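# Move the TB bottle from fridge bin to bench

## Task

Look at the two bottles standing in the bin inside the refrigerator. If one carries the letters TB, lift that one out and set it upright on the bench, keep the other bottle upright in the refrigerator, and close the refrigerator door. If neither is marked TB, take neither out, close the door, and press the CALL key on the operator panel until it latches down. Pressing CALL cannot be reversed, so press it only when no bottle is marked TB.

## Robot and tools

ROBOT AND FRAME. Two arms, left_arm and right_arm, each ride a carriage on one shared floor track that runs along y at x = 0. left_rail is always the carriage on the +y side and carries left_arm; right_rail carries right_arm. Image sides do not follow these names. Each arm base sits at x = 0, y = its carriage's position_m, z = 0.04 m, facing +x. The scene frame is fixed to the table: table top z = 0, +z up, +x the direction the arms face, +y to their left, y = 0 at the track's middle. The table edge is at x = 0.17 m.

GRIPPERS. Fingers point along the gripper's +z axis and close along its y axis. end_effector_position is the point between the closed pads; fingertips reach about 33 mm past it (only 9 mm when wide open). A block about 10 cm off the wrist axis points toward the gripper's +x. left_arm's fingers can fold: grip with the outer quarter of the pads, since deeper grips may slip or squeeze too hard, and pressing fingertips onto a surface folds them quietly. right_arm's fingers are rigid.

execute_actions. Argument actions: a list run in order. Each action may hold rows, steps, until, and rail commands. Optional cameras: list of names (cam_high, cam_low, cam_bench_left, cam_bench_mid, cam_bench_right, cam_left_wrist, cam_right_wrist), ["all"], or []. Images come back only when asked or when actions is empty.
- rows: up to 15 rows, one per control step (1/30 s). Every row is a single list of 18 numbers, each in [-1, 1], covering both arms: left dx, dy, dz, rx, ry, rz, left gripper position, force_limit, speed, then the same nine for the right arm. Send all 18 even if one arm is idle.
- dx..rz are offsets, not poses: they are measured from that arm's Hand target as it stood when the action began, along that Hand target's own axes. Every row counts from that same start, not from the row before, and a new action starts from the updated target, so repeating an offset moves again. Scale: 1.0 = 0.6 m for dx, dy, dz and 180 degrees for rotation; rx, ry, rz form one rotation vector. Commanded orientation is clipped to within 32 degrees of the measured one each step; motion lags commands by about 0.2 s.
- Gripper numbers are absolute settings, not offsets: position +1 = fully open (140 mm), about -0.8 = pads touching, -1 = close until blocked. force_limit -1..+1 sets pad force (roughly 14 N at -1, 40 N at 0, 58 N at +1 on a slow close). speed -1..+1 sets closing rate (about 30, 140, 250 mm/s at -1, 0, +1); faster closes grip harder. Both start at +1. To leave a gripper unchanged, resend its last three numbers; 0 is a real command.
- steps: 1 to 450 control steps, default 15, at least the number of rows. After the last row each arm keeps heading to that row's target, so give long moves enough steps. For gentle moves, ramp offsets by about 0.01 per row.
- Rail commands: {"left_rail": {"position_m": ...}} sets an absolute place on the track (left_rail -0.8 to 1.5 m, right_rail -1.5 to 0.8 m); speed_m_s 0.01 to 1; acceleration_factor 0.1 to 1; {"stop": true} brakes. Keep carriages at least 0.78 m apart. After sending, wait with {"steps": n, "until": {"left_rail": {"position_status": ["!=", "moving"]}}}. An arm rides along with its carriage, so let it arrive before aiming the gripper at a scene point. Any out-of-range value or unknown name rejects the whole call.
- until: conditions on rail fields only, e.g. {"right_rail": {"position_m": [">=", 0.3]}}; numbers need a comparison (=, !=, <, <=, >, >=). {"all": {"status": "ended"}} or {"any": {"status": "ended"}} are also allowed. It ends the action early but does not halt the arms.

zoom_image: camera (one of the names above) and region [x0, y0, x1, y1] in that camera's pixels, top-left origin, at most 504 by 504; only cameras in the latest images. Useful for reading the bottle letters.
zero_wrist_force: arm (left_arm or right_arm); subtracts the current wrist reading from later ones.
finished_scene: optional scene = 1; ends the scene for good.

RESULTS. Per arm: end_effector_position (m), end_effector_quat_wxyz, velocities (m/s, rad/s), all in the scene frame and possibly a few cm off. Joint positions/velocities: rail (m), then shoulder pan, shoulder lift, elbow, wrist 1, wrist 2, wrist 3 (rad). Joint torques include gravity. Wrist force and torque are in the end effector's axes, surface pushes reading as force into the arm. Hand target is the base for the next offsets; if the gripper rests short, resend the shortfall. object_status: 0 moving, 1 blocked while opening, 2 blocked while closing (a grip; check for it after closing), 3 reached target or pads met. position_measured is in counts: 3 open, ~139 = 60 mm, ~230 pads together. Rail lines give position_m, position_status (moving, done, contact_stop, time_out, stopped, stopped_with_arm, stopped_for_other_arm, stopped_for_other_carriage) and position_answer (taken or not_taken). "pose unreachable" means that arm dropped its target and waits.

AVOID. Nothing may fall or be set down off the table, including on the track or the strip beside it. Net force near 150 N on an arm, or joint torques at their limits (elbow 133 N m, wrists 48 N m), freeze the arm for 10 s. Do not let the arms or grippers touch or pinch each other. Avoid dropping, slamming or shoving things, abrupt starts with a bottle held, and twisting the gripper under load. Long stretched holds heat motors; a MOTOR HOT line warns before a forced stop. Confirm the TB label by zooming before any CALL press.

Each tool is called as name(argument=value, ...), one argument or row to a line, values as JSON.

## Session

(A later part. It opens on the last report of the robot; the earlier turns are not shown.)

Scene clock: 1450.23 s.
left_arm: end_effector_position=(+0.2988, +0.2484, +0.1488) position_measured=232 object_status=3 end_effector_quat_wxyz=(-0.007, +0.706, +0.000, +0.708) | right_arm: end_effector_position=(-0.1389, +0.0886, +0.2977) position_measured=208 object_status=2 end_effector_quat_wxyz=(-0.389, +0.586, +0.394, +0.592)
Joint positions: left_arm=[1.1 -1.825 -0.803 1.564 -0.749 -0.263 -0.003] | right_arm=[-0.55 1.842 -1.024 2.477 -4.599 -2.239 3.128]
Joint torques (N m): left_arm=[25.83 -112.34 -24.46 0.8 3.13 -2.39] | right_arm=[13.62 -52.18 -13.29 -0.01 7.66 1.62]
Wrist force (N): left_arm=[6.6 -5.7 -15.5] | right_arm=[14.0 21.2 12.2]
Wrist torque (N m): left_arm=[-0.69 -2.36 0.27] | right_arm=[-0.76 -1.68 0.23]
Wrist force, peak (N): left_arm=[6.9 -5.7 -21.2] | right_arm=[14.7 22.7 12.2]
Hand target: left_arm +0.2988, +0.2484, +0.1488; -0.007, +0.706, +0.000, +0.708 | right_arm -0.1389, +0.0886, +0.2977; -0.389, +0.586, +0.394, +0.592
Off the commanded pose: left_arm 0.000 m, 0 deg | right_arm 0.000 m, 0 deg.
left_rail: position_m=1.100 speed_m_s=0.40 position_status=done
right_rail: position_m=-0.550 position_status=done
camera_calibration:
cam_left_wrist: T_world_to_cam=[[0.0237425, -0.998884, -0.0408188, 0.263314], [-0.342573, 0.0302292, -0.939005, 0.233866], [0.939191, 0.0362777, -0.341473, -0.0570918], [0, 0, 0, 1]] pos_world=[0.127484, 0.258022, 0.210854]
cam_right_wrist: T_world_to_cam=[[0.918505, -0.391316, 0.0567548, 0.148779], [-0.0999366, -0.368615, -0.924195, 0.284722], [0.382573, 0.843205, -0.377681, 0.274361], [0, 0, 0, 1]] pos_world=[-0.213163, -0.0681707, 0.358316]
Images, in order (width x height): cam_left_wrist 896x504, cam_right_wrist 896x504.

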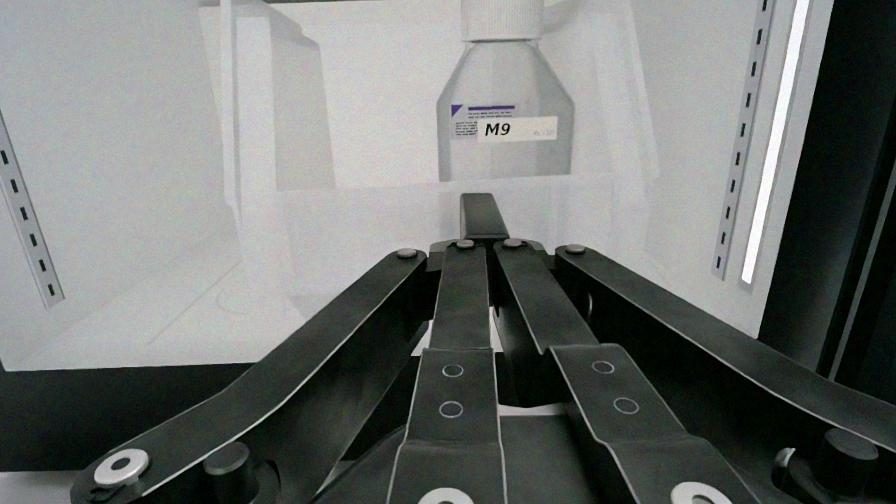

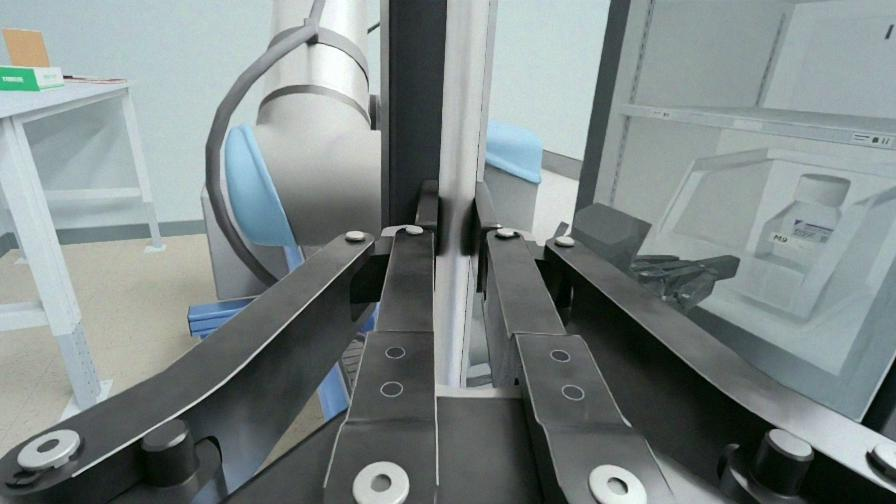

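execute_actions(
  actions=[
    {"rows":[[0,0,-0.06,0,0,0,-1,-0.5,-0.5,0,0,0,0,0,0,-1,-0.6,-1]],"steps":12},
    {"rows":[[0,0,-0.1,0,0,0,-1,-0.5,-0.5,0,0,0,0,0,0,-1,-0.6,-1]],"steps":12},
    {"rows":[[0,-0.05,-0.1,0,0,0,-1,-0.5,-0.5,0,0,0,0,0,0,-1,-0.6,-1]],"steps":12},
    {"rows":[[0.1,-0.15,-0.05,0,0,0,-1,-0.5,-0.5,0,0,0,0,0,0,-1,-0.6,-1]],"steps":12},
    {"rows":[[0.1,-0.15,0,0,0,0,-1,-0.5,-0.5,0,0,0,0,0,0,-1,-0.6,-1]],"steps":40},
    {"left_rail":{"position_m":1.5},"steps":150,"until":{"left_rail":{"position_status":["!=","moving"]}}},
  ],
  cameras=["cam_right_wrist","cam_left_wrist"],
)

zoom_image(
  camera="cam_right_wrist",
  region=[500, 70, 896, 450],
)

Scene clock: 1463.43 s.
left_arm: end_effector_position=(+0.1105, +0.8553, +0.2702) position_measured=232 object_status=3 end_effector_quat_wxyz=(-0.007, +0.706, +0.000, +0.708) | right_arm: end_effector_position=(-0.1389, +0.0886, +0.2977) position_measured=208 object_status=2 end_effector_quat_wxyz=(-0.389, +0.586, +0.394, +0.592)
Joint positions: left_arm=[1.5 -2.168 -1.152 1.907 -0.749 -0.607 0.005] | right_arm=[-0.55 1.842 -1.024 2.477 -4.599 -2.239 3.128]
Joint torques (N m): left_arm=[-5.57 -76.7 -34.4 3.33 -1.01 1.85] | right_arm=[17.15 -53.24 -13.34 -2.37 7.88 1.22]
Wrist force (N): left_arm=[8.1 -4.2 0.8] | right_arm=[13.3 18.4 11.2]
Wrist torque (N m): left_arm=[-0.83 -2.46 0.03] | right_arm=[-0.84 -1.75 0.24]
Wrist force, peak (N): left_arm=[8.3 -4.9 15.9] | right_arm=[14.4 21.2 12.2]
Hand target: left_arm +0.1105, +0.8553, +0.2702; -0.007, +0.706, +0.000, +0.708 | right_arm -0.1389, +0.0886, +0.2977; -0.389, +0.586, +0.394, +0.592
Off the commanded pose: left_arm 0.000 m, 0 deg | right_arm 0.000 m, 0 deg.
left_rail: position_m=1.500 speed_m_s=0.40 position_status=done
right_rail: position_m=-0.550 position_status=done
camera_calibration:
cam_left_wrist: T_world_to_cam=[[0.0237425, -0.998884, -0.0408188, 0.878963], [-0.342573, 0.0302292, -0.939005, 0.265008], [0.939191, 0.0362777, -0.341473, 0.139196], [0, 0, 0, 1]] pos_world=[-0.0608156, 0.864922, 0.332254]
cam_right_wrist: T_world_to_cam=[[0.918505, -0.391316, 0.0567548, 0.148779], [-0.0999366, -0.368615, -0.924195, 0.284722], [0.382573, 0.843205, -0.377681, 0.274361], [0, 0, 0, 1]] pos_world=[-0.213163, -0.0681707, 0.358316]
Images, in order (width x height): cam_left_wrist 896x504, cam_right_wrist 896x504.

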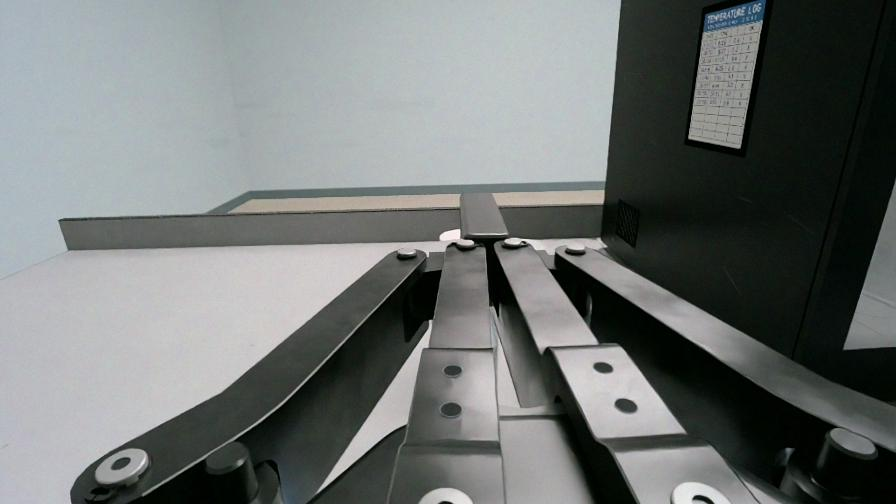

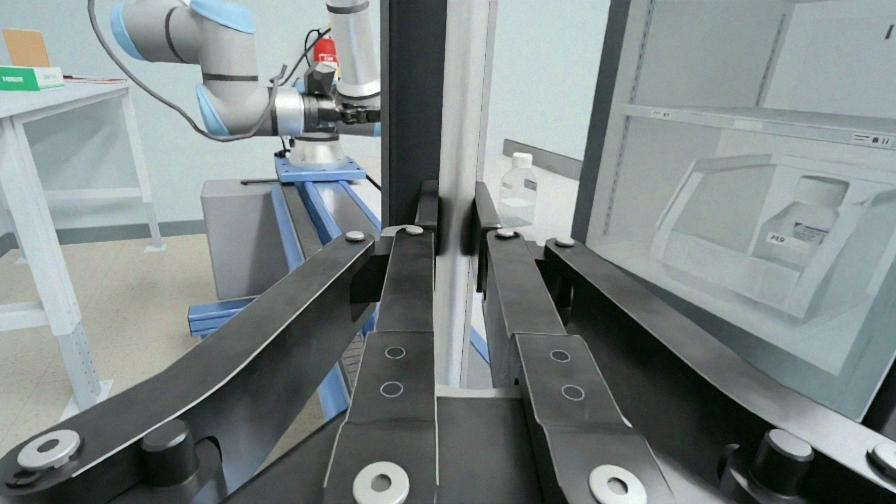

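Scaled by 1.273 from the camera's 896x504 image, which has a finer 1280x720 frame.

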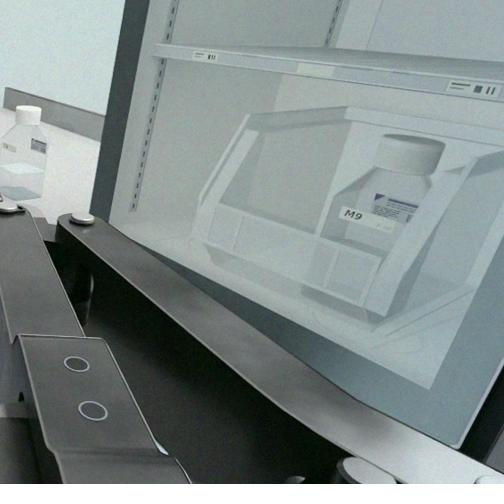

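execute_actions(
  actions=[
    {"rows":[[0,0,0,0,0,0,-1,-0.5,-0.5,0,-0.0044,0.0128,-0.0033,0,0,-1,-0.6,-1]],"steps":8},
    {"rows":[[0,0,0,0,0,0,-1,-0.5,-0.5,0,-0.0044,0.0128,-0.0033,0,0,-1,-0.6,-1]],"steps":8},
    {"rows":[[0,0,0,0,0,0,-1,-0.5,-0.5,0,-0.0044,0.0128,-0.0033,0,0,-1,-0.6,-1]],"steps":8},
    {"rows":[[0,0,0,0,0,0,-1,-0.5,-0.5,0,-0.0044,0.0128,-0.0033,0,0,-1,-0.6,-1]],"steps":25},
  ],
)

Scene clock: 1493.63 s.
left_arm: end_effector_position=(+0.1105, +0.8553, +0.2702) position_measured=232 object_status=3 end_effector_quat_wxyz=(-0.007, +0.706, +0.000, +0.708) | right_arm: end_effector_position=(-0.1363, +0.1210, +0.2978) position_measured=208 object_status=2 end_effector_quat_wxyz=(-0.377, +0.594, +0.381, +0.600)
Joint positions: left_arm=[1.5 -2.168 -1.152 1.907 -0.749 -0.607 0.005] | right_arm=[-0.55 1.841 -1.009 2.406 -4.544 -2.28 3.128]
Joint torques (N m): left_arm=[9.53 -59.02 -38.65 0.6 1.76 2] | right_arm=[20.28 -33.95 -22.03 5.37 10.71 -2.14]
Wrist force (N): left_arm=[8.1 -4.3 0.9] | right_arm=[12.0 36.7 15.5]
Wrist torque (N m): left_arm=[-0.83 -2.44 0.04] | right_arm=[-0.79 -1.71 0.28]
Wrist force, peak (N): left_arm=[8.5 -4.5 1.0] | right_arm=[12.0 36.9 15.4]
Hand target: left_arm +0.1105, +0.8553, +0.2702; -0.007, +0.706, +0.000, +0.708 | right_arm -0.1363, +0.1210, +0.2978; -0.377, +0.594, +0.381, +0.600
Off the commanded pose: left_arm 0.000 m, 0 deg | right_arm 0.000 m, 0 deg.
left_rail: position_m=1.500 speed_m_s=0.40 position_status=done
right_rail: position_m=-0.550 position_status=done

execute_actions(
  actions=[
    {"rows":[[0,0,0,0,0,0,-1,-0.5,-0.5,0,-0.0032,0.0145,-0.0044,0,0,-1,-0.6,-1]],"steps":8},
    {"rows":[[0,0,0,0,0,0,-1,-0.5,-0.5,0,-0.0034,0.0145,-0.0044,0,0,-1,-0.6,-1]],"steps":8},
    {"rows":[[0,0,0,0,0,0,-1,-0.5,-0.5,0,-0.0037,0.0145,-0.0044,0,0,-1,-0.6,-1]],"steps":8},
    {"rows":[[0,0,0,0,0,0,-1,-0.5,-0.5,0,-0.0038,0.0145,-0.0044,0,0,-1,-0.6,-1]],"steps":25},
  ],
)

Scene clock: 1508.67 s.
left_arm: end_effector_position=(+0.1105, +0.8553, +0.2702) position_measured=232 object_status=3 end_effector_quat_wxyz=(-0.007, +0.706, +0.000, +0.708) | right_arm: end_effector_position=(-0.1284, +0.1559, +0.2978) position_measured=208 object_status=2 end_effector_quat_wxyz=(-0.360, +0.604, +0.364, +0.610)
Joint positions: left_arm=[1.5 -2.168 -1.152 1.907 -0.749 -0.607 0.005] | right_arm=[-0.55 1.834 -0.989 2.327 -4.487 -2.329 3.127]
Joint torques (N m): left_arm=[9.57 -59.58 -38.76 0.87 1.61 1.93] | right_arm=[-22.36 -37.25 -13.2 3.09 -8.61 -2.49]
Wrist force (N): left_arm=[7.9 -4.5 1.0] | right_arm=[16.7 -17.3 -1.3]
Wrist torque (N m): left_arm=[-0.88 -2.41 0.03] | right_arm=[-1.16 -1.45 0.50]
Wrist force, peak (N): left_arm=[8.5 -4.6 1.0] | right_arm=[11.9 37.1 16.1]
Hand target: left_arm +0.1105, +0.8553, +0.2702; -0.007, +0.706, +0.000, +0.708 | right_arm -0.1284, +0.1559, +0.2978; -0.360, +0.604, +0.364, +0.610
Off the commanded pose: left_arm 0.000 m, 0 deg | right_arm 0.000 m, 0 deg.
left_rail: position_m=1.500 speed_m_s=0.40 position_status=done
right_rail: position_m=-0.550 position_status=done

execute_actions(
  actions=[
    {"rows":[[0,0,0,0,0,0,-1,-0.5,-0.5,0,-0.0046,0.0145,-0.0044,0,0,-1,-0.6,-1]],"steps":8},
    {"rows":[[0,0,0,0,0,0,-1,-0.5,-0.5,0,-0.0045,0.0145,-0.0044,0,0,-1,-0.6,-1]],"steps":8},
    {"rows":[[0,0,0,0,0,0,-1,-0.5,-0.5,0,-0.0043,0.0145,-0.0044,0,0,-1,-0.6,-1]],"steps":8},
    {"rows":[[0,0,0,0,0,0,-1,-0.5,-0.5,0,-0.0042,0.0145,-0.0044,0,0,-1,-0.6,-1]],"steps":8},
    {"rows":[[0,0,0,0,0,0,-1,-0.5,-0.5,0,-0.0041,0.0145,-0.0044,0,0,-1,-0.6,-1]],"steps":8},
    {"rows":[[0,0,0,0,0,0,-1,-0.5,-0.5,0,-0.004,0.0145,-0.0044,0,0,-1,-0.6,-1]],"steps":25},
  ],
)

Scene clock: 1527.10 s.
left_arm: end_effector_position=(+0.1105, +0.8553, +0.2702) position_measured=232 object_status=3 end_effector_quat_wxyz=(-0.007, +0.706, +0.000, +0.708) | right_arm: end_effector_position=(-0.1154, +0.2087, +0.2980) position_measured=208 object_status=2 end_effector_quat_wxyz=(-0.335, +0.618, +0.339, +0.625)
Joint positions: left_arm=[1.5 -2.168 -1.152 1.907 -0.749 -0.607 0.005] | right_arm=[-0.55 1.822 -0.95 2.204 -4.404 -2.399 3.126]
Joint torques (N m): left_arm=[6.97 -56.07 -37.88 0.97 2.1 1.3] | right_arm=[21.81 -43.73 -30.47 5.84 11.68 -2.88]
Wrist force (N): left_arm=[8.1 -4.6 0.8] | right_arm=[10.8 39.3 13.4]
Wrist torque (N m): left_arm=[-0.91 -2.46 0.03] | right_arm=[-0.77 -1.65 0.41]
Wrist force, peak (N): left_arm=[8.5 -4.5 0.8] | right_arm=[10.8 39.3 13.4]
Hand target: left_arm +0.1105, +0.8553, +0.2702; -0.007, +0.706, +0.000, +0.708 | right_arm -0.1154, +0.2087, +0.2980; -0.335, +0.618, +0.339, +0.625
Off the commanded pose: left_arm 0.000 m, 0 deg | right_arm 0.000 m, 0 deg.
left_rail: position_m=1.500 speed_m_s=0.40 position_status=done
right_rail: position_m=-0.550 position_status=done

execute_actions(
  actions=[
    {"rows":[[0,0,0,0,0,0,-1,-0.5,-0.5,0,-0.0029,0.0145,-0.0044,0,0,-1,-0.6,-1]],"steps":8},
    {"rows":[[0,0,0,0,0,0,-1,-0.5,-0.5,0,-0.0029,0.0145,-0.0044,0,0,-1,-0.6,-1]],"steps":8},
    {"rows":[[0,0,0,0,0,0,-1,-0.5,-0.5,0,-0.0029,0.0146,-0.0044,0,0,-1,-0.6,-1]],"steps":8},
    {"rows":[[0,0,0,0,0,0,-1,-0.5,-0.5,0,-0.0029,0.0146,-0.0044,0,0,-1,-0.6,-1]],"steps":8},
    {"rows":[[0,0,0,0,0,0,-1,-0.5,-0.5,0,-0.0028,0.0146,-0.0044,0,0,-1,-0.6,-1]],"steps":8},
    {"rows":[[0,0,0,0,0,0,-1,-0.5,-0.5,0,-0.0028,0.0146,-0.0044,0,0,-1,-0.6,-1]],"steps":25},
  ],
)

Scene clock: 1539.03 s.
left_arm: end_effector_position=(+0.1105, +0.8553, +0.2702) position_measured=232 object_status=3 end_effector_quat_wxyz=(-0.007, +0.706, +0.000, +0.708) | right_arm: end_effector_position=(-0.0937, +0.2576, +0.2982) position_measured=208 object_status=2 end_effector_quat_wxyz=(-0.309, +0.632, +0.313, +0.638)
Joint positions: left_arm=[1.5 -2.168 -1.152 1.907 -0.749 -0.607 0.005] | right_arm=[-0.55 1.797 -0.91 2.09 -4.331 -2.457 3.125]
Joint torques (N m): left_arm=[7.72 -60.66 -38.35 1.01 2.23 1.17] | right_arm=[-6.09 -52.29 -25.25 3.68 -1.11 -3.17]
Wrist force (N): left_arm=[8.4 -4.4 0.8] | right_arm=[12.1 3.0 4.2]
Wrist torque (N m): left_arm=[-0.86 -2.51 0.03] | right_arm=[-1.16 -1.56 0.44]
Wrist force, peak (N): left_arm=[8.4 -4.6 1.0] | right_arm=[10.7 39.6 13.8]
Hand target: left_arm +0.1105, +0.8553, +0.2702; -0.007, +0.706, +0.000, +0.708 | right_arm -0.0937, +0.2576, +0.2982; -0.309, +0.632, +0.313, +0.638
Off the commanded pose: left_arm 0.000 m, 0 deg | right_arm 0.000 m, 0 deg.
left_rail: position_m=1.500 speed_m_s=0.40 position_status=done
right_rail: position_m=-0.550 position_status=done

execute_actions(
  actions=[
    {"rows":[[0,0,0,0,0,0,-1,-0.5,-0.5,0,-0.0031,0.0146,-0.0044,0,0,-1,-0.6,-1]],"steps":8},
    {"rows":[[0,0,0,0,0,0,-1,-0.5,-0.5,0,-0.003,0.0146,-0.0044,0,0,-1,-0.6,-1]],"steps":8},
    {"rows":[[0,0,0,0,0,0,-1,-0.5,-0.5,0,-0.0029,0.0146,-0.0044,0,0,-1,-0.6,-1]],"steps":8},
    {"rows":[[0,0,0,0,0,0,-1,-0.5,-0.5,0,-0.0028,0.0146,-0.0044,0,0,-1,-0.6,-1]],"steps":8},
    {"rows":[[0,0,0,0,0,0,-1,-0.5,-0.5,0,-0.0027,0.0147,-0.0044,0,0,-1,-0.6,-1]],"steps":8},
    {"rows":[[0,0,0,0,0,0,-1,-0.5,-0.5,0,-0.0026,0.0147,-0.0044,0,0,-1,-0.6,-1]],"steps":25},
  ],
)

Scene clock: 1549.33 s.
left_arm: end_effector_position=(+0.1105, +0.8553, +0.2702) position_measured=232 object_status=3 end_effector_quat_wxyz=(-0.007, +0.706, +0.000, +0.708) | right_arm: end_effector_position=(-0.0679, +0.3046, +0.2985) position_measured=208 object_status=2 end_effector_quat_wxyz=(-0.283, +0.644, +0.286, +0.651)
Joint positions: left_arm=[1.5 -2.168 -1.152 1.907 -0.749 -0.607 0.005] | right_arm=[-0.55 1.768 -0.866 1.974 -4.262 -2.511 3.124]
Joint torques (N m): left_arm=[10.73 -57.66 -38.77 1.17 1.85 0.73] | right_arm=[11.6 -56.18 -34.73 5.34 7.21 -2.93]
Wrist force (N): left_arm=[8.1 -4.3 0.8] | right_arm=[8.6 26.6 8.1]
Wrist torque (N m): left_arm=[-0.85 -2.45 0.04] | right_arm=[-0.99 -1.70 0.44]
Wrist force, peak (N): left_arm=[8.4 -4.7 0.9] | right_arm=[8.5 26.9 7.8]
Hand target: left_arm +0.1105, +0.8553, +0.2702; -0.007, +0.706, +0.000, +0.708 | right_arm -0.0679, +0.3046, +0.2985; -0.283, +0.644, +0.286, +0.651
Off the commanded pose: left_arm 0.000 m, 0 deg | right_arm 0.000 m, 0 deg.
left_rail: position_m=1.500 speed_m_s=0.40 position_status=done
right_rail: position_m=-0.550 position_status=done

execute_actions(
  actions=[
    {"rows":[[0,0,0,0,0,0,-1,-0.5,-0.5,0,-0.0021,0.0146,-0.0044,0,0,-1,-0.6,-1]],"steps":8},
    {"rows":[[0,0,0,0,0,0,-1,-0.5,-0.5,0,-0.002,0.0146,-0.0044,0,0,-1,-0.6,-1]],"steps":8},
    {"rows":[[0,0,0,0,0,0,-1,-0.5,-0.5,0,-0.002,0.0147,-0.0044,0,0,-1,-0.6,-1]],"steps":8},
    {"rows":[[0,0,0,0,0,0,-1,-0.5,-0.5,0,-0.0019,0.0147,-0.0044,0,0,-1,-0.6,-1]],"steps":8},
    {"rows":[[0,0,0,0,0,0,-1,-0.5,-0.5,0,-0.0019,0.0147,-0.0044,0,0,-1,-0.6,-1]],"steps":8},
    {"rows":[[0,0,0,0,0,0,-1,-0.5,-0.5,0,-0.0018,0.0147,-0.0044,0,0,-1,-0.6,-1]],"steps":8},
    {"rows":[[0,0,0,0,0,0,-1,-0.5,-0.5,0,-0.0018,0.0147,-0.0044,0,0,-1,-0.6,-1]],"steps":25},
  ],
)

Scene clock: 1562.43 s.
left_arm: end_effector_position=(+0.1105, +0.8553, +0.2702) position_measured=232 object_status=3 end_effector_quat_wxyz=(-0.007, +0.706, +0.000, +0.708) | right_arm: end_effector_position=(-0.0301, +0.3539, +0.2988) position_measured=208 object_status=2 end_effector_quat_wxyz=(-0.251, +0.657, +0.254, +0.664)
Joint positions: left_arm=[1.5 -2.168 -1.152 1.907 -0.749 -0.607 0.005] | right_arm=[-0.55 1.728 -0.815 1.845 -4.187 -2.568 3.122]
Joint torques (N m): left_arm=[10.37 -62.07 -37.69 1.69 2.23 1.21] | right_arm=[1 -70.61 -37.57 3.04 2.17 -3.24]
Wrist force (N): left_arm=[8.2 -4.6 0.8] | right_arm=[3.5 12.8 4.8]
Wrist torque (N m): left_arm=[-0.90 -2.46 0.04] | right_arm=[-1.04 -1.61 0.47]
Wrist force, peak (N): left_arm=[8.6 -4.4 0.8] | right_arm=[8.7 27.2 7.8]
Hand target: left_arm +0.1105, +0.8553, +0.2702; -0.007, +0.706, +0.000, +0.708 | right_arm -0.0301, +0.3539, +0.2989; -0.251, +0.657, +0.254, +0.664
Off the commanded pose: left_arm 0.000 m, 0 deg | right_arm 0.000 m, 0 deg.
left_rail: position_m=1.500 speed_m_s=0.40 position_status=done
right_rail: position_m=-0.550 position_status=done

execute_actions(
  actions=[
    {"rows":[[0,0,0,0,0,0,-1,-0.5,-0.5,0,-0.0033,0.0293,-0.0088,0,0,-1,-0.6,-1]],"steps":15},
    {"rows":[[0,0,0,0,0,0,-1,-0.5,-0.5,0,-0.003,0.0293,-0.0088,0,0,-1,-0.6,-1]],"steps":15},
    {"rows":[[0,0,0,0,0,0,-1,-0.5,-0.5,0,-0.0028,0.0293,-0.0088,0,0,-1,-0.6,-1]],"steps":15},
    {"rows":[[0,0,0,0,0,0,-1,-0.5,-0.5,0,-0.0025,0.0293,-0.0088,0,0,-1,-0.6,-1]],"steps":30},
  ],
)

Scene clock: 1572.93 s.
left_arm: end_effector_position=(+0.1105, +0.8553, +0.2702) position_measured=232 object_status=3 end_effector_quat_wxyz=(-0.007, +0.706, +0.000, +0.708) | right_arm: end_effector_position=(+0.0197, +0.4039, +0.2994) position_measured=208 object_status=2 end_effector_quat_wxyz=(-0.215, +0.670, +0.217, +0.677)
Joint positions: left_arm=[1.5 -2.168 -1.152 1.907 -0.749 -0.607 0.005] | right_arm=[-0.55 1.679 -0.753 1.699 -4.105 -2.63 3.12]
Joint torques (N m): left_arm=[7.24 -59.15 -38 1.94 1.73 0.51] | right_arm=[18.96 -85.23 -51.07 5.53 12.67 -2.87]
Wrist force (N): left_arm=[7.9 -4.2 1.0] | right_arm=[-6.3 40.0 6.1]
Wrist torque (N m): left_arm=[-0.82 -2.40 0.03] | right_arm=[-0.94 -1.75 0.54]
Wrist force, peak (N): left_arm=[8.4 -4.5 0.9] | right_arm=[-5.9 40.1 6.5]
Hand target: left_arm +0.1105, +0.8553, +0.2702; -0.007, +0.706, +0.000, +0.708 | right_arm +0.0197, +0.4039, +0.2994; -0.215, +0.670, +0.217, +0.677
Off the commanded pose: left_arm 0.000 m, 0 deg | right_arm 0.000 m, 0 deg.
left_rail: position_m=1.500 speed_m_s=0.40 position_status=done
right_rail: position_m=-0.550 position_status=done

execute_actions(
  actions=[
    {"rows":[[0,0,0,0,0,0,-1,-0.5,-0.5,0,-0.001,0.0293,-0.0088,0,0,-1,-0.6,-1]],"steps":15},
    {"rows":[[0,0,0,0,0,0,-1,-0.5,-0.5,0,-0.0009,0.0293,-0.0088,0,0,-1,-0.6,-1]],"steps":15},
    {"rows":[[0,0,0,0,0,0,-1,-0.5,-0.5,0,-0.0006,0.0293,-0.0088,0,0,-1,-0.6,-1]],"steps":15},
    {"rows":[[0,0,0,0,0,0,-1,-0.5,-0.5,0,-0.0005,0.0293,-0.0088,0,0,-1,-0.6,-1]],"steps":30},
  ],
)

Scene clock: 1583.47 s.
left_arm: end_effector_position=(+0.1105, +0.8553, +0.2702) position_measured=232 object_status=3 end_effector_quat_wxyz=(-0.007, +0.706, +0.000, +0.708) | right_arm: end_effector_position=(+0.0775, +0.4439, +0.3000) position_measured=208 object_status=2 end_effector_quat_wxyz=(-0.177, +0.681, +0.179, +0.688)
Joint positions: left_arm=[1.5 -2.168 -1.152 1.907 -0.749 -0.607 0.005] | right_arm=[-0.55 1.626 -0.694 1.56 -4.029 -2.687 3.117]
Joint torques (N m): left_arm=[11.58 -59.74 -38.14 1.8 1.97 0.32] | right_arm=[0.51 -99.27 -49.88 2.07 3.87 -3.43]
Wrist force (N): left_arm=[8.0 -4.4 0.7] | right_arm=[-11.7 16.8 3.4]
Wrist torque (N m): left_arm=[-0.85 -2.43 0.03] | right_arm=[-1.06 -1.83 0.57]
Wrist force, peak (N): left_arm=[8.5 -4.7 0.8] | right_arm=[-0.2 42.2 -4.5]
Hand target: left_arm +0.1105, +0.8553, +0.2702; -0.007, +0.706, +0.000, +0.708 | right_arm +0.0775, +0.4439, +0.3000; -0.177, +0.681, +0.179, +0.688
Off the commanded pose: left_arm 0.000 m, 0 deg | right_arm 0.000 m, 0 deg.
left_rail: position_m=1.500 speed_m_s=0.40 position_status=done
right_rail: position_m=-0.550 position_status=done

execute_actions(
  actions=[
    {"rows":[[0,0,0,0,0,0,-1,-0.5,-0.5,0,-0.0002,0.0293,-0.0088,0,0,-1,-0.6,-1]],"steps":15},
    {"rows":[[0,0,0,0,0,0,-1,-0.5,-0.5,0,0.0001,0.0293,-0.0088,0,0,-1,-0.6,-1]],"steps":15},
    {"rows":[[0,0,0,0,0,0,-1,-0.5,-0.5,0,0.0004,0.0293,-0.0088,0,0,-1,-0.6,-1]],"steps":15},
    {"rows":[[0,0,0,0,0,0,-1,-0.5,-0.5,0,0.0007,0.0293,-0.0088,0,0,-1,-0.6,-1]],"steps":30},
  ],
)

Scene clock: 1603.13 s.
left_arm: end_effector_position=(+0.1105, +0.8553, +0.2702) position_measured=232 object_status=3 end_effector_quat_wxyz=(-0.007, +0.706, +0.000, +0.708) | right_arm: end_effector_position=(+0.1405, +0.4750, +0.3007) position_measured=208 object_status=2 end_effector_quat_wxyz=(-0.139, +0.689, +0.141, +0.697)
Joint positions: left_arm=[1.5 -2.168 -1.152 1.907 -0.749 -0.607 0.005] | right_arm=[-0.55 1.57 -0.634 1.425 -3.958 -2.741 3.114]
Joint torques (N m): left_arm=[8.78 -59.17 -37.16 2.72 2.07 0.2] | right_arm=[2.19 -106.86 -53.74 3.56 6.34 -3.25]
Wrist force (N): left_arm=[7.9 -4.3 0.9] | right_arm=[-12.8 21.3 2.5]
Wrist torque (N m): left_arm=[-0.83 -2.41 0.04] | right_arm=[-1.07 -1.89 0.58]
Wrist force, peak (N): left_arm=[8.4 -4.6 0.9] | right_arm=[-12.8 21.3 2.5]
Hand target: left_arm +0.1105, +0.8553, +0.2702; -0.007, +0.706, +0.000, +0.708 | right_arm +0.1405, +0.4751, +0.3007; -0.139, +0.689, +0.141, +0.697
Off the commanded pose: left_arm 0.000 m, 0 deg | right_arm 0.000 m, 0 deg.
left_rail: position_m=1.500 speed_m_s=0.40 position_status=done
right_rail: position_m=-0.550 position_status=done

execute_actions(
  actions=[
    {"rows":[[0,0,0,0,0,0,-1,-0.5,-0.5,0,0.0008,0.0293,-0.0088,0,0,-1,-0.6,-1]],"steps":15},
    {"rows":[[0,0,0,0,0,0,-1,-0.5,-0.5,0,0.001,0.0293,-0.0088,0,0,-1,-0.6,-1]],"steps":15},
    {"rows":[[0,0,0,0,0,0,-1,-0.5,-0.5,0,0.0013,0.0293,-0.0088,0,0,-1,-0.6,-1]],"steps":15},
    {"rows":[[0,0,0,0,0,0,-1,-0.5,-0.5,0,0.0015,0.0293,-0.0088,0,0,-1,-0.6,-1]],"steps":30},
  ],
  cameras=["cam_right_wrist","cam_left_wrist"],
)

Scene clock: 1614.57 s.
left_arm: end_effector_position=(+0.1105, +0.8553, +0.2702) position_measured=232 object_status=3 end_effector_quat_wxyz=(-0.007, +0.706, +0.000, +0.708) | right_arm: end_effector_position=(+0.2073, +0.4971, +0.3014) position_measured=208 object_status=2 end_effector_quat_wxyz=(-0.101, +0.696, +0.102, +0.704)
Joint positions: left_arm=[1.5 -2.168 -1.152 1.907 -0.749 -0.607 0.005] | right_arm=[-0.55 1.513 -0.574 1.291 -3.889 -2.795 3.11]
Joint torques (N m): left_arm=[9.52 -58.04 -36.35 2.04 1.53 -0.18] | right_arm=[18.12 -117.2 -68.16 7.64 20.59 -3.72]
Wrist force (N): left_arm=[8.1 -4.6 0.6] | right_arm=[-21.4 59.1 -1.9]
Wrist torque (N m): left_arm=[-0.91 -2.46 0.04] | right_arm=[-1.04 -2.06 0.71]
Wrist force, peak (N): left_arm=[8.4 -4.5 0.8] | right_arm=[-21.3 61.0 -2.3]
Hand target: left_arm +0.1105, +0.8553, +0.2702; -0.007, +0.706, +0.000, +0.708 | right_arm +0.2073, +0.4971, +0.3014; -0.101, +0.696, +0.102, +0.704
Off the commanded pose: left_arm 0.000 m, 0 deg | right_arm 0.000 m, 0 deg.
left_rail: position_m=1.500 speed_m_s=0.40 position_status=done
right_rail: position_m=-0.550 position_status=done
camera_calibration:
cam_left_wrist: T_world_to_cam=[[0.0237425, -0.998884, -0.0408188, 0.878963], [-0.342573, 0.0302292, -0.939005, 0.265008], [0.939191, 0.0362777, -0.341473, 0.139196], [0, 0, 0, 1]] pos_world=[-0.0608156, 0.864922, 0.332254]
cam_right_wrist: T_world_to_cam=[[0.279037, -0.958978, 0.0500051, 0.407101], [-0.344629, -0.14861, -0.926901, 0.415457], [0.896309, 0.241406, -0.371959, -0.0102697], [0, 0, 0, 1]] pos_world=[0.0387873, 0.454621, 0.360911]
Images, in order (width x height): cam_left_wrist 896x504, cam_right_wrist 896x504.

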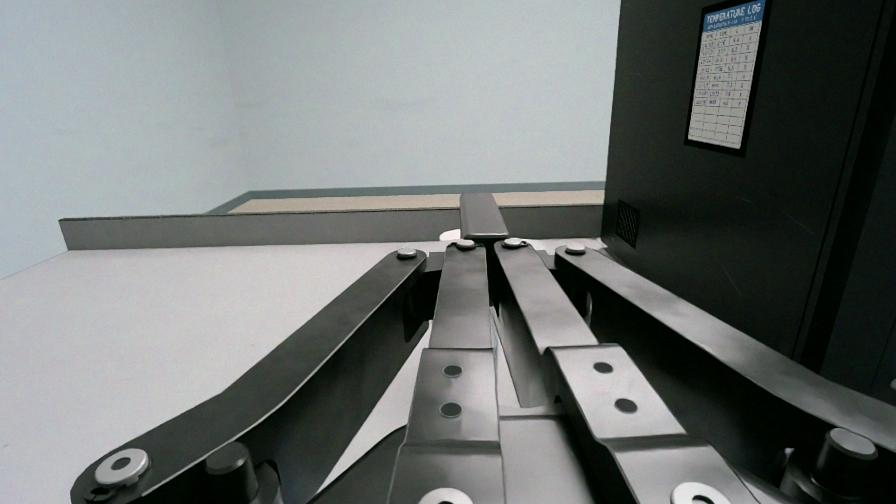

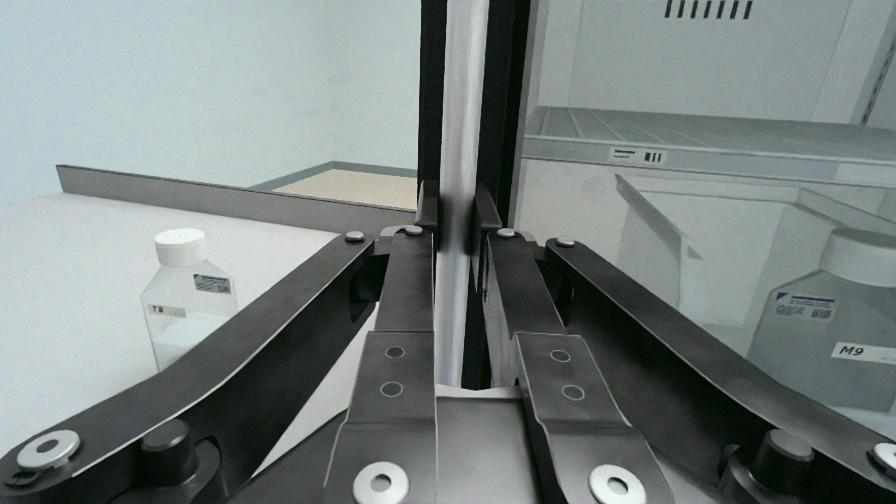

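execute_actions(
  actions=[
    {"rows":[[0,0,0,0,0,0,-1,-0.5,-0.5,0,0.0035,0.004,-0.0012,0,0,-1,-0.6,-1]],"steps":10},
    {"rows":[[0,0,0,0,0,0,-1,-0.5,-0.5,0,0.0015,0.009,-0.0027,0,0,-1,-0.6,-1]],"steps":10},
    {"rows":[[0,0,0,0,0,0,-1,-0.5,-0.5,0,0.001,0.007,-0.002,0,0,-1,-0.6,-1]],"steps":25},
  ],
  cameras=["cam_right_wrist"],
)

Scene clock: 1622.20 s.
left_arm: end_effector_position=(+0.1105, +0.8553, +0.2702) position_measured=232 object_status=3 end_effector_quat_wxyz=(-0.007, +0.706, +0.000, +0.708) | right_arm: end_effector_position=(+0.2198, +0.4970, +0.3015) position_measured=208 object_status=2 end_effector_quat_wxyz=(-0.095, +0.697, +0.096, +0.704)
Joint positions: left_arm=[1.5 -2.168 -1.152 1.907 -0.749 -0.607 0.005] | right_arm=[-0.55 1.502 -0.568 1.278 -3.882 -2.802 3.109]
Joint torques (N m): left_arm=[5.31 -57.27 -36.58 2.43 1.81 -0.34] | right_arm=[-18.46 -108.87 -41.7 -1.09 -11.78 -3.04]
Wrist force (N): left_arm=[8.1 -4.6 1.0] | right_arm=[-4.3 -25.8 5.6]
Wrist torque (N m): left_arm=[-0.90 -2.45 0.03] | right_arm=[-1.17 -1.87 0.44]
Wrist force, peak (N): left_arm=[8.2 -4.6 0.8] | right_arm=[-21.6 59.5 -2.3]
Hand target: left_arm +0.1105, +0.8553, +0.2702; -0.007, +0.706, +0.000, +0.708 | right_arm +0.2198, +0.4970, +0.3015; -0.095, +0.697, +0.096, +0.704
Off the commanded pose: left_arm 0.000 m, 0 deg | right_arm 0.000 m, 0 deg.
left_rail: position_m=1.500 speed_m_s=0.40 position_status=done
right_rail: position_m=-0.550 position_status=done
camera_calibration:
cam_right_wrist: T_world_to_cam=[[0.261185, -0.964005, 0.049763, 0.409996], [-0.347264, -0.141937, -0.926964, 0.417219], [0.900661, 0.224828, -0.371836, -0.0140743], [0, 0, 0, 1]] pos_world=[0.0504765, 0.457621, 0.361111]
Images, in order (width x height): cam_right_wrist 896x504.

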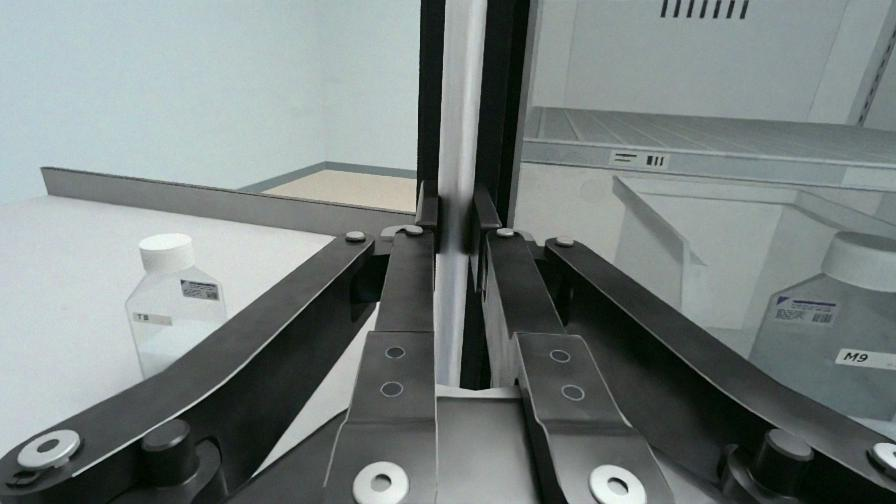

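execute_actions(
  actions=[
    {"rows":[[0,0,0,0,0,0,-1,-0.5,-0.5,0,-0.002,0.006,-0.001,0,0,-1,-0.6,-1]],"steps":12},
    {"rows":[[0,0,0,0,0,0,-1,-0.5,-0.5,0,0,0.004,-0.001,0,0,-1,-0.6,-1]],"steps":25},
  ],
)

Scene clock: 1628.77 s.
left_arm: end_effector_position=(+0.1105, +0.8553, +0.2702) position_measured=232 object_status=3 end_effector_quat_wxyz=(-0.007, +0.706, +0.000, +0.708) | right_arm: end_effector_position=(+0.2253, +0.4997, +0.3016) position_measured=208 object_status=2 end_effector_quat_wxyz=(-0.092, +0.697, +0.094, +0.705)
Joint positions: left_arm=[1.5 -2.168 -1.152 1.907 -0.749 -0.607 0.005] | right_arm=[-0.55 1.497 -0.563 1.265 -3.876 -2.804 3.109]
Joint torques (N m): left_arm=[9.09 -59.11 -38.13 2.43 1.66 -0.44] | right_arm=[13.36 -102.6 -55.05 6.31 11.1 -2.97]
Wrist force (N): left_arm=[8.0 -4.6 1.1] | right_arm=[-5.8 33.6 7.3]
Wrist torque (N m): left_arm=[-0.90 -2.43 0.03] | right_arm=[-1.03 -1.90 0.52]
Wrist force, peak (N): left_arm=[8.4 -4.5 1.0] | right_arm=[-5.7 33.9 7.4]
Hand target: left_arm +0.1105, +0.8553, +0.2702; -0.007, +0.706, +0.000, +0.708 | right_arm +0.2253, +0.4997, +0.3016; -0.092, +0.697, +0.094, +0.705
Off the commanded pose: left_arm 0.000 m, 0 deg | right_arm 0.000 m, 0 deg.
left_rail: position_m=1.500 speed_m_s=0.40 position_status=done
right_rail: position_m=-0.550 position_status=done

execute_actions(
  actions=[
    {"rows":[[0,0,0,0,0,0,-1,-0.5,-0.5,0,0.0022,0.006,-0.001,0,0,-1,-0.6,-1]],"steps":30},
  ],
  cameras=["cam_right_wrist","cam_high"],
)

Scene clock: 1646.40 s.
left_arm: end_effector_position=(+0.1105, +0.8553, +0.2702) position_measured=232 object_status=3 end_effector_quat_wxyz=(-0.007, +0.706, +0.000, +0.708) | right_arm: end_effector_position=(+0.2291, +0.4994, +0.3016) position_measured=208 object_status=2 end_effector_quat_wxyz=(-0.091, +0.697, +0.092, +0.705)
Joint positions: left_arm=[1.5 -2.168 -1.152 1.907 -0.749 -0.607 0.005] | right_arm=[-0.55 1.493 -0.562 1.264 -3.875 -2.803 3.109]
Joint torques (N m): left_arm=[9.38 -58.87 -36.01 2.32 2.07 -0.25] | right_arm=[-27.41 -92.03 -37.16 2.42 -3.89 0.9]
Wrist force (N): left_arm=[8.2 -4.6 0.9] | right_arm=[8.8 -5.3 -15.2]
Wrist torque (N m): left_arm=[-0.89 -2.47 0.04] | right_arm=[-1.00 -1.79 0.48]
Wrist force, peak (N): left_arm=[8.5 -4.5 1.0] | right_arm=[-5.5 34.2 7.4]
Hand target: left_arm +0.1105, +0.8553, +0.2702; -0.007, +0.706, +0.000, +0.708 | right_arm +0.2291, +0.4994, +0.3016; -0.091, +0.697, +0.092, +0.705
Off the commanded pose: left_arm 0.000 m, 0 deg | right_arm 0.000 m, 0 deg.
left_rail: position_m=1.500 speed_m_s=0.40 position_status=done
right_rail: position_m=-0.550 position_status=done
camera_calibration:
cam_right_wrist: T_world_to_cam=[[0.252074, -0.966432, 0.0496694, 0.41329], [-0.348615, -0.13857, -0.926966, 0.419543], [0.902733, 0.216349, -0.371842, -0.019266], [0, 0, 0, 1]] pos_world=[0.059471, 0.461721, 0.361211]
Images, in order (width x height): cam_high 896x504, cam_right_wrist 896x504.

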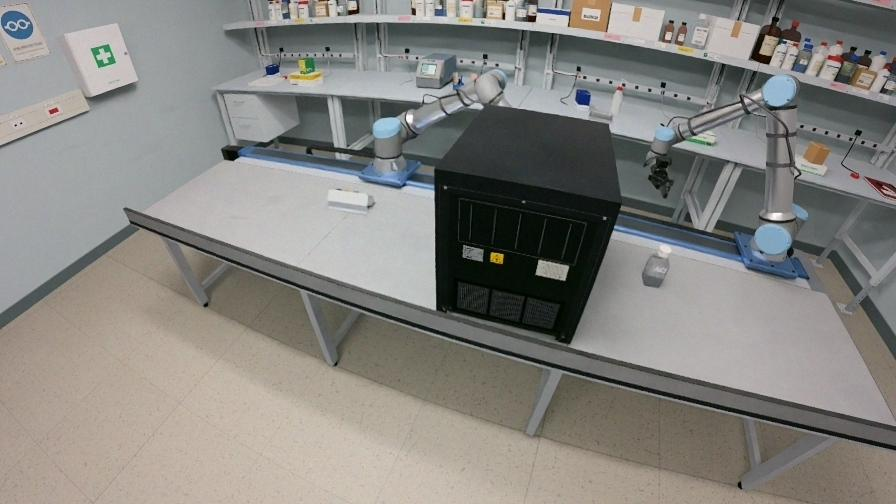

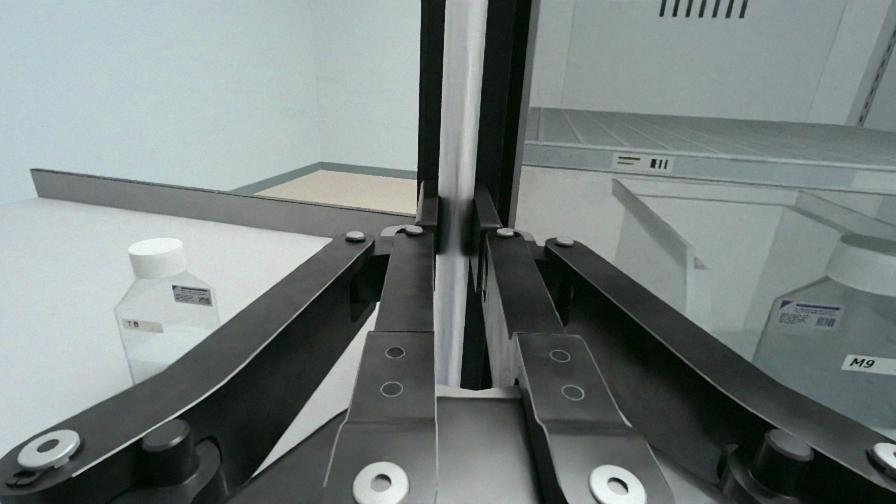

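execute_actions(
  actions=[
    {"rows":[[0,0,0,0,0,0,-1,-0.5,-0.5,0,0,0.003,-0.001,0,0,-1,-0.6,-1]],"steps":30},
  ],
)

execute_actions(
  actions=[
    {"rows":[[0,0,0,0,0,0,-1,-0.5,-0.5,0,0,0.003,-0.001,0,0,-1,-0.6,-1]],"steps":30},
  ],
)

Scene clock: 1653.60 s.
left_arm: end_effector_position=(+0.1105, +0.8553, +0.2702) position_measured=232 object_status=3 end_effector_quat_wxyz=(-0.007, +0.706, +0.000, +0.708) | right_arm: end_effector_position=(+0.2308, +0.4998, +0.3016) position_measured=208 object_status=2 end_effector_quat_wxyz=(-0.090, +0.697, +0.091, +0.705)
Joint positions: left_arm=[1.5 -2.168 -1.152 1.907 -0.749 -0.607 0.005] | right_arm=[-0.55 1.492 -0.561 1.26 -3.873 -2.805 3.109]
Joint torques (N m): left_arm=[5.7 -57.87 -36.79 2.84 2.05 -0.66] | right_arm=[-81.33 -89.66 -46.21 6.61 -0.29 -3.03]
Wrist force (N): left_arm=[8.0 -4.3 0.9] | right_arm=[9.5 0.5 -72.5]
Wrist torque (N m): left_arm=[-0.83 -2.43 0.04] | right_arm=[-1.76 -1.94 0.48]
Wrist force, peak (N): left_arm=[8.5 -4.5 1.1] | right_arm=[9.4 0.5 -72.8]
Hand target: left_arm +0.1105, +0.8553, +0.2702; -0.007, +0.706, +0.000, +0.708 | right_arm +0.2309, +0.4998, +0.3016; -0.090, +0.697, +0.091, +0.705
Off the commanded pose: left_arm 0.000 m, 0 deg | right_arm 0.000 m, 0 deg.
left_rail: position_m=1.500 speed_m_s=0.40 position_status=done
right_rail: position_m=-0.550 position_status=done

Scene clock: 1664.03 s.
left_arm: end_effector_position=(+0.1105, +0.8553, +0.2702) position_measured=232 object_status=3 end_effector_quat_wxyz=(-0.007, +0.706, +0.000, +0.708) | right_arm: end_effector_position=(+0.2297, +0.5000, +0.3018) position_measured=208 object_status=2 end_effector_quat_wxyz=(-0.090, +0.698, +0.090, +0.705)
Joint positions: left_arm=[1.5 -2.168 -1.152 1.907 -0.749 -0.607 0.005] | right_arm=[-0.55 1.493 -0.559 1.257 -3.872 -2.809 3.109]
Joint torques (N m): left_arm=[6.93 -59.05 -37.18 2.89 1.97 -0.77] | right_arm=[-2.12 -111.77 -33.51 -0.36 0.57 -0.79]
Wrist force (N): left_arm=[8.1 -4.2 1.1] | right_arm=[4.0 6.7 -19.9]
Wrist torque (N m): left_arm=[-0.82 -2.46 0.04] | right_arm=[-1.12 -1.90 0.52]
Wrist force, peak (N): left_arm=[8.3 -4.7 0.9] | right_arm=[12.1 11.7 -139.9]
Hand target: left_arm +0.1105, +0.8553, +0.2702; -0.007, +0.706, +0.000, +0.708 | right_arm +0.2297, +0.5000, +0.3018; -0.090, +0.698, +0.090, +0.705 (not the last commanded pose)
Tool commands: left_gripper/position=-1.0 left_gripper/force_limit=-0.5 left_gripper/speed=-0.5 right_gripper/position=-1.0 right_gripper/force_limit=-0.6 right_gripper/speed=-1.0
Off the commanded pose: left_arm 0.000 m, 0 deg | right_arm 0.003 m, 0 deg.
FORCE FAULT: contact force on the right arm reached its limit, and that arm stopped for 10 seconds. The contact can be on any part of that arm, not only on its tool. That arm's remaining commands of this call were not run. That arm's target is now where it stood when the stop ended, not its last command. That arm accepts commands again.
left_rail: position_m=1.500 speed_m_s=0.40 position_status=done
right_rail: position_m=-0.550 position_status=done

Stiff stop: the door is shut against its seal (fault unfortunately). Release.

execute_actions(
  actions=[
    {"rows":[[0,0,0,0,0,0,-1,-0.5,-0.5,0,0,0,0,0,0,-0.324,-0.6,-0.7]],"steps":40},
  ],
)

execute_actions(
  actions=[
    {"rows":[[0,0,0,0,0,0,-1,-0.5,-0.5,0,0,-0.01,0,0,0,-0.324,-0.6,-0.7],[0,0,0,0,0,0,-1,-0.5,-0.5,0,0,-0.02,0,0,0,-0.324,-0.6,-0.7],[0,0,0,0,0,0,-1,-0.5,-0.5,0,0,-0.03,0,0,0,-0.324,-0.6,-0.7],[0,0,0,0,0,0,-1,-0.5,-0.5,0,0,-0.04,0,0,0,-0.324,-0.6,-0.7],[0,0,0,0,0,0,-1,-0.5,-0.5,0,0,-0.05,0,0,0,-0.324,-0.6,-0.7],[0,0,0,0,0,0,-1,-0.5,-0.5,0,0,-0.07,0,0,0,-0.324,-0.6,-0.7],[0,0,0,0,0,0,-1,-0.5,-0.5,0,0,-0.1,0,0,0,-0.324,-0.6,-0.7],[0,0,0,0,0,0,-1,-0.5,-0.5,0,0,-0.13,0,0,0,-0.324,-0.6,-0.7],[0,0,0,0,0,0,-1,-0.5,-0.5,0,0,-0.16,0,0,0,-0.324,-0.6,-0.7]],"steps":60},
  ],
  cameras=["cam_right_wrist","cam_left_wrist","cam_bench_left","cam_bench_mid"],
)

Scene clock: 1677.70 s.
left_arm: end_effector_position=(+0.1105, +0.8553, +0.2702) position_measured=232 object_status=3 end_effector_quat_wxyz=(-0.007, +0.706, +0.000, +0.708) | right_arm: end_effector_position=(+0.2297, +0.5000, +0.3018) position_measured=201 object_status=1 end_effector_quat_wxyz=(-0.090, +0.698, +0.090, +0.705)
Joint positions: left_arm=[1.5 -2.168 -1.152 1.907 -0.749 -0.607 0.005] | right_arm=[-0.55 1.493 -0.559 1.257 -3.872 -2.809 3.109]
Joint torques (N m): left_arm=[9.96 -59.98 -37.07 3.33 2.01 -1.52] | right_arm=[-27.47 -112.39 -31.45 -1.69 -16.63 0.05]
Wrist force (N): left_arm=[7.9 -4.3 1.1] | right_arm=[6.3 -37.3 -15.3]
Wrist torque (N m): left_arm=[-0.84 -2.41 0.03] | right_arm=[-0.52 -1.86 0.31]
Wrist force, peak (N): left_arm=[8.5 -4.6 1.0] | right_arm=[6.7 -37.4 -15.5]
Hand target: left_arm +0.1105, +0.8553, +0.2702; -0.007, +0.706, +0.000, +0.708 | right_arm +0.2297, +0.5000, +0.3018; -0.090, +0.698, +0.090, +0.705
Off the commanded pose: left_arm 0.000 m, 0 deg | right_arm 0.000 m, 0 deg.
left_rail: position_m=1.500 speed_m_s=0.40 position_status=done
right_rail: position_m=-0.550 position_status=done

Scene clock: 1679.90 s.
left_arm: end_effector_position=(+0.1105, +0.8553, +0.2702) position_measured=232 object_status=3 end_effector_quat_wxyz=(-0.007, +0.706, +0.000, +0.708) | right_arm: end_effector_position=(+0.1368, +0.4757, +0.3007) position_measured=170 object_status=3 end_effector_quat_wxyz=(-0.090, +0.698, +0.090, +0.705)
Joint positions: left_arm=[1.5 -2.168 -1.152 1.907 -0.749 -0.607 0.005] | right_arm=[-0.55 1.591 -0.569 1.281 -3.899 -2.906 3.095]
Joint torques (N m): left_arm=[10.1 -58.68 -36.18 3.43 2.03 -1.24] | right_arm=[13.54 -123.58 -23.29 -3.37 -3.9 -2.09]
Wrist force (N): left_arm=[8.1 -4.3 1.0] | right_arm=[7.6 -4.7 1.4]
Wrist torque (N m): left_arm=[-0.84 -2.43 0.04] | right_arm=[-1.14 -1.74 0.20]
Wrist force, peak (N): left_arm=[8.5 -4.4 0.8] | right_arm=[6.8 -37.1 -15.2]
Hand target: left_arm +0.1105, +0.8553, +0.2702; -0.007, +0.706, +0.000, +0.708 | right_arm +0.1368, +0.4757, +0.3007; -0.090, +0.698, +0.090, +0.705
Off the commanded pose: left_arm 0.000 m, 0 deg | right_arm 0.000 m, 0 deg.
left_rail: position_m=1.500 speed_m_s=0.40 position_status=done
right_rail: position_m=-0.550 position_status=done
camera_calibration:
cam_left_wrist: T_world_to_cam=[[0.0237425, -0.998884, -0.0408188, 0.878963], [-0.342573, 0.0302292, -0.939005, 0.265008], [0.939191, 0.0362777, -0.341473, 0.139196], [0, 0, 0, 1]] pos_world=[-0.0608156, 0.864922, 0.332254]
cam_right_wrist: T_world_to_cam=[[0.246668, -0.967876, 0.0486897, 0.41543], [-0.349412, -0.135688, -0.927092, 0.381962], [0.903917, 0.211672, -0.371658, 0.0708262], [0, 0, 0, 1]] pos_world=[-0.0330322, 0.438921, 0.36021]
Images, in order (width x height): cam_bench_left 896x504, cam_bench_mid 896x504, cam_left_wrist 896x504, cam_right_wrist 896x504.

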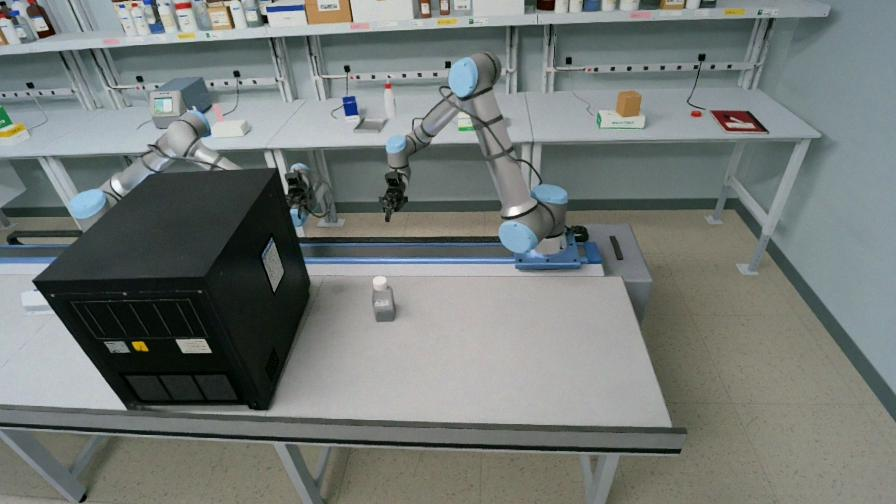

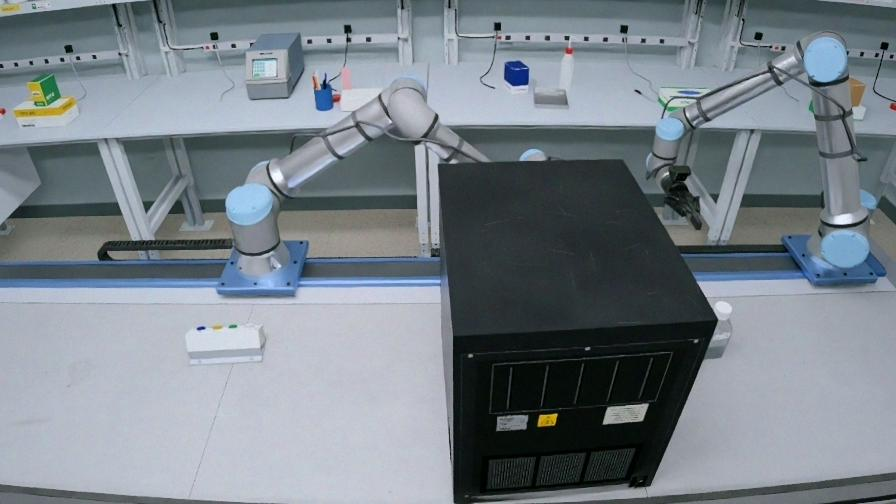

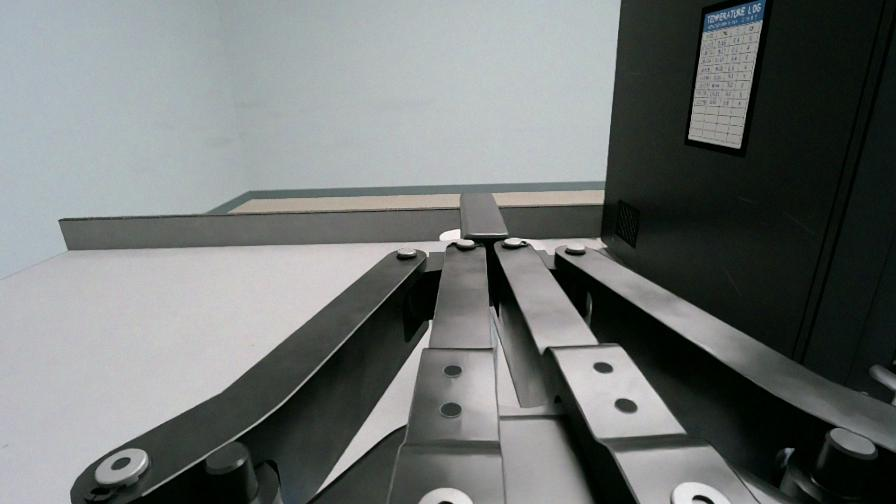

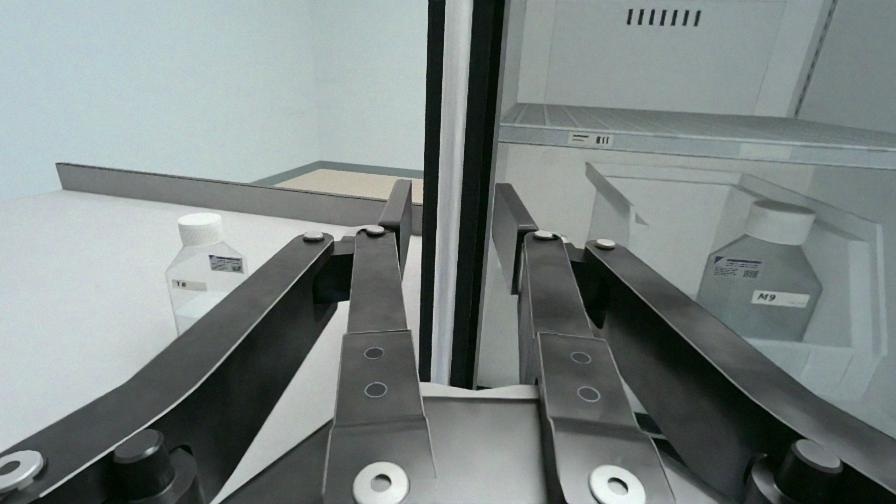

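zoom_image(
  camera="cam_left_wrist",
  region=[700, 100, 896, 400],
)

Scaled by 1.680 from the camera's 896x504 image, which has a finer 1280x720 frame.

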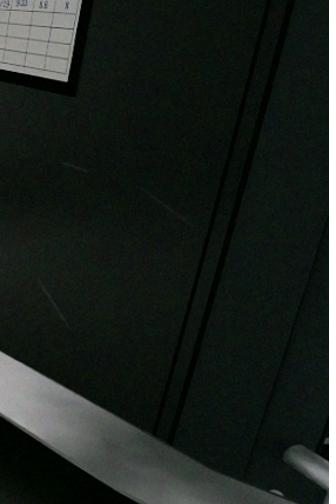

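finished_scene(
)

The scene is finished: the task was done.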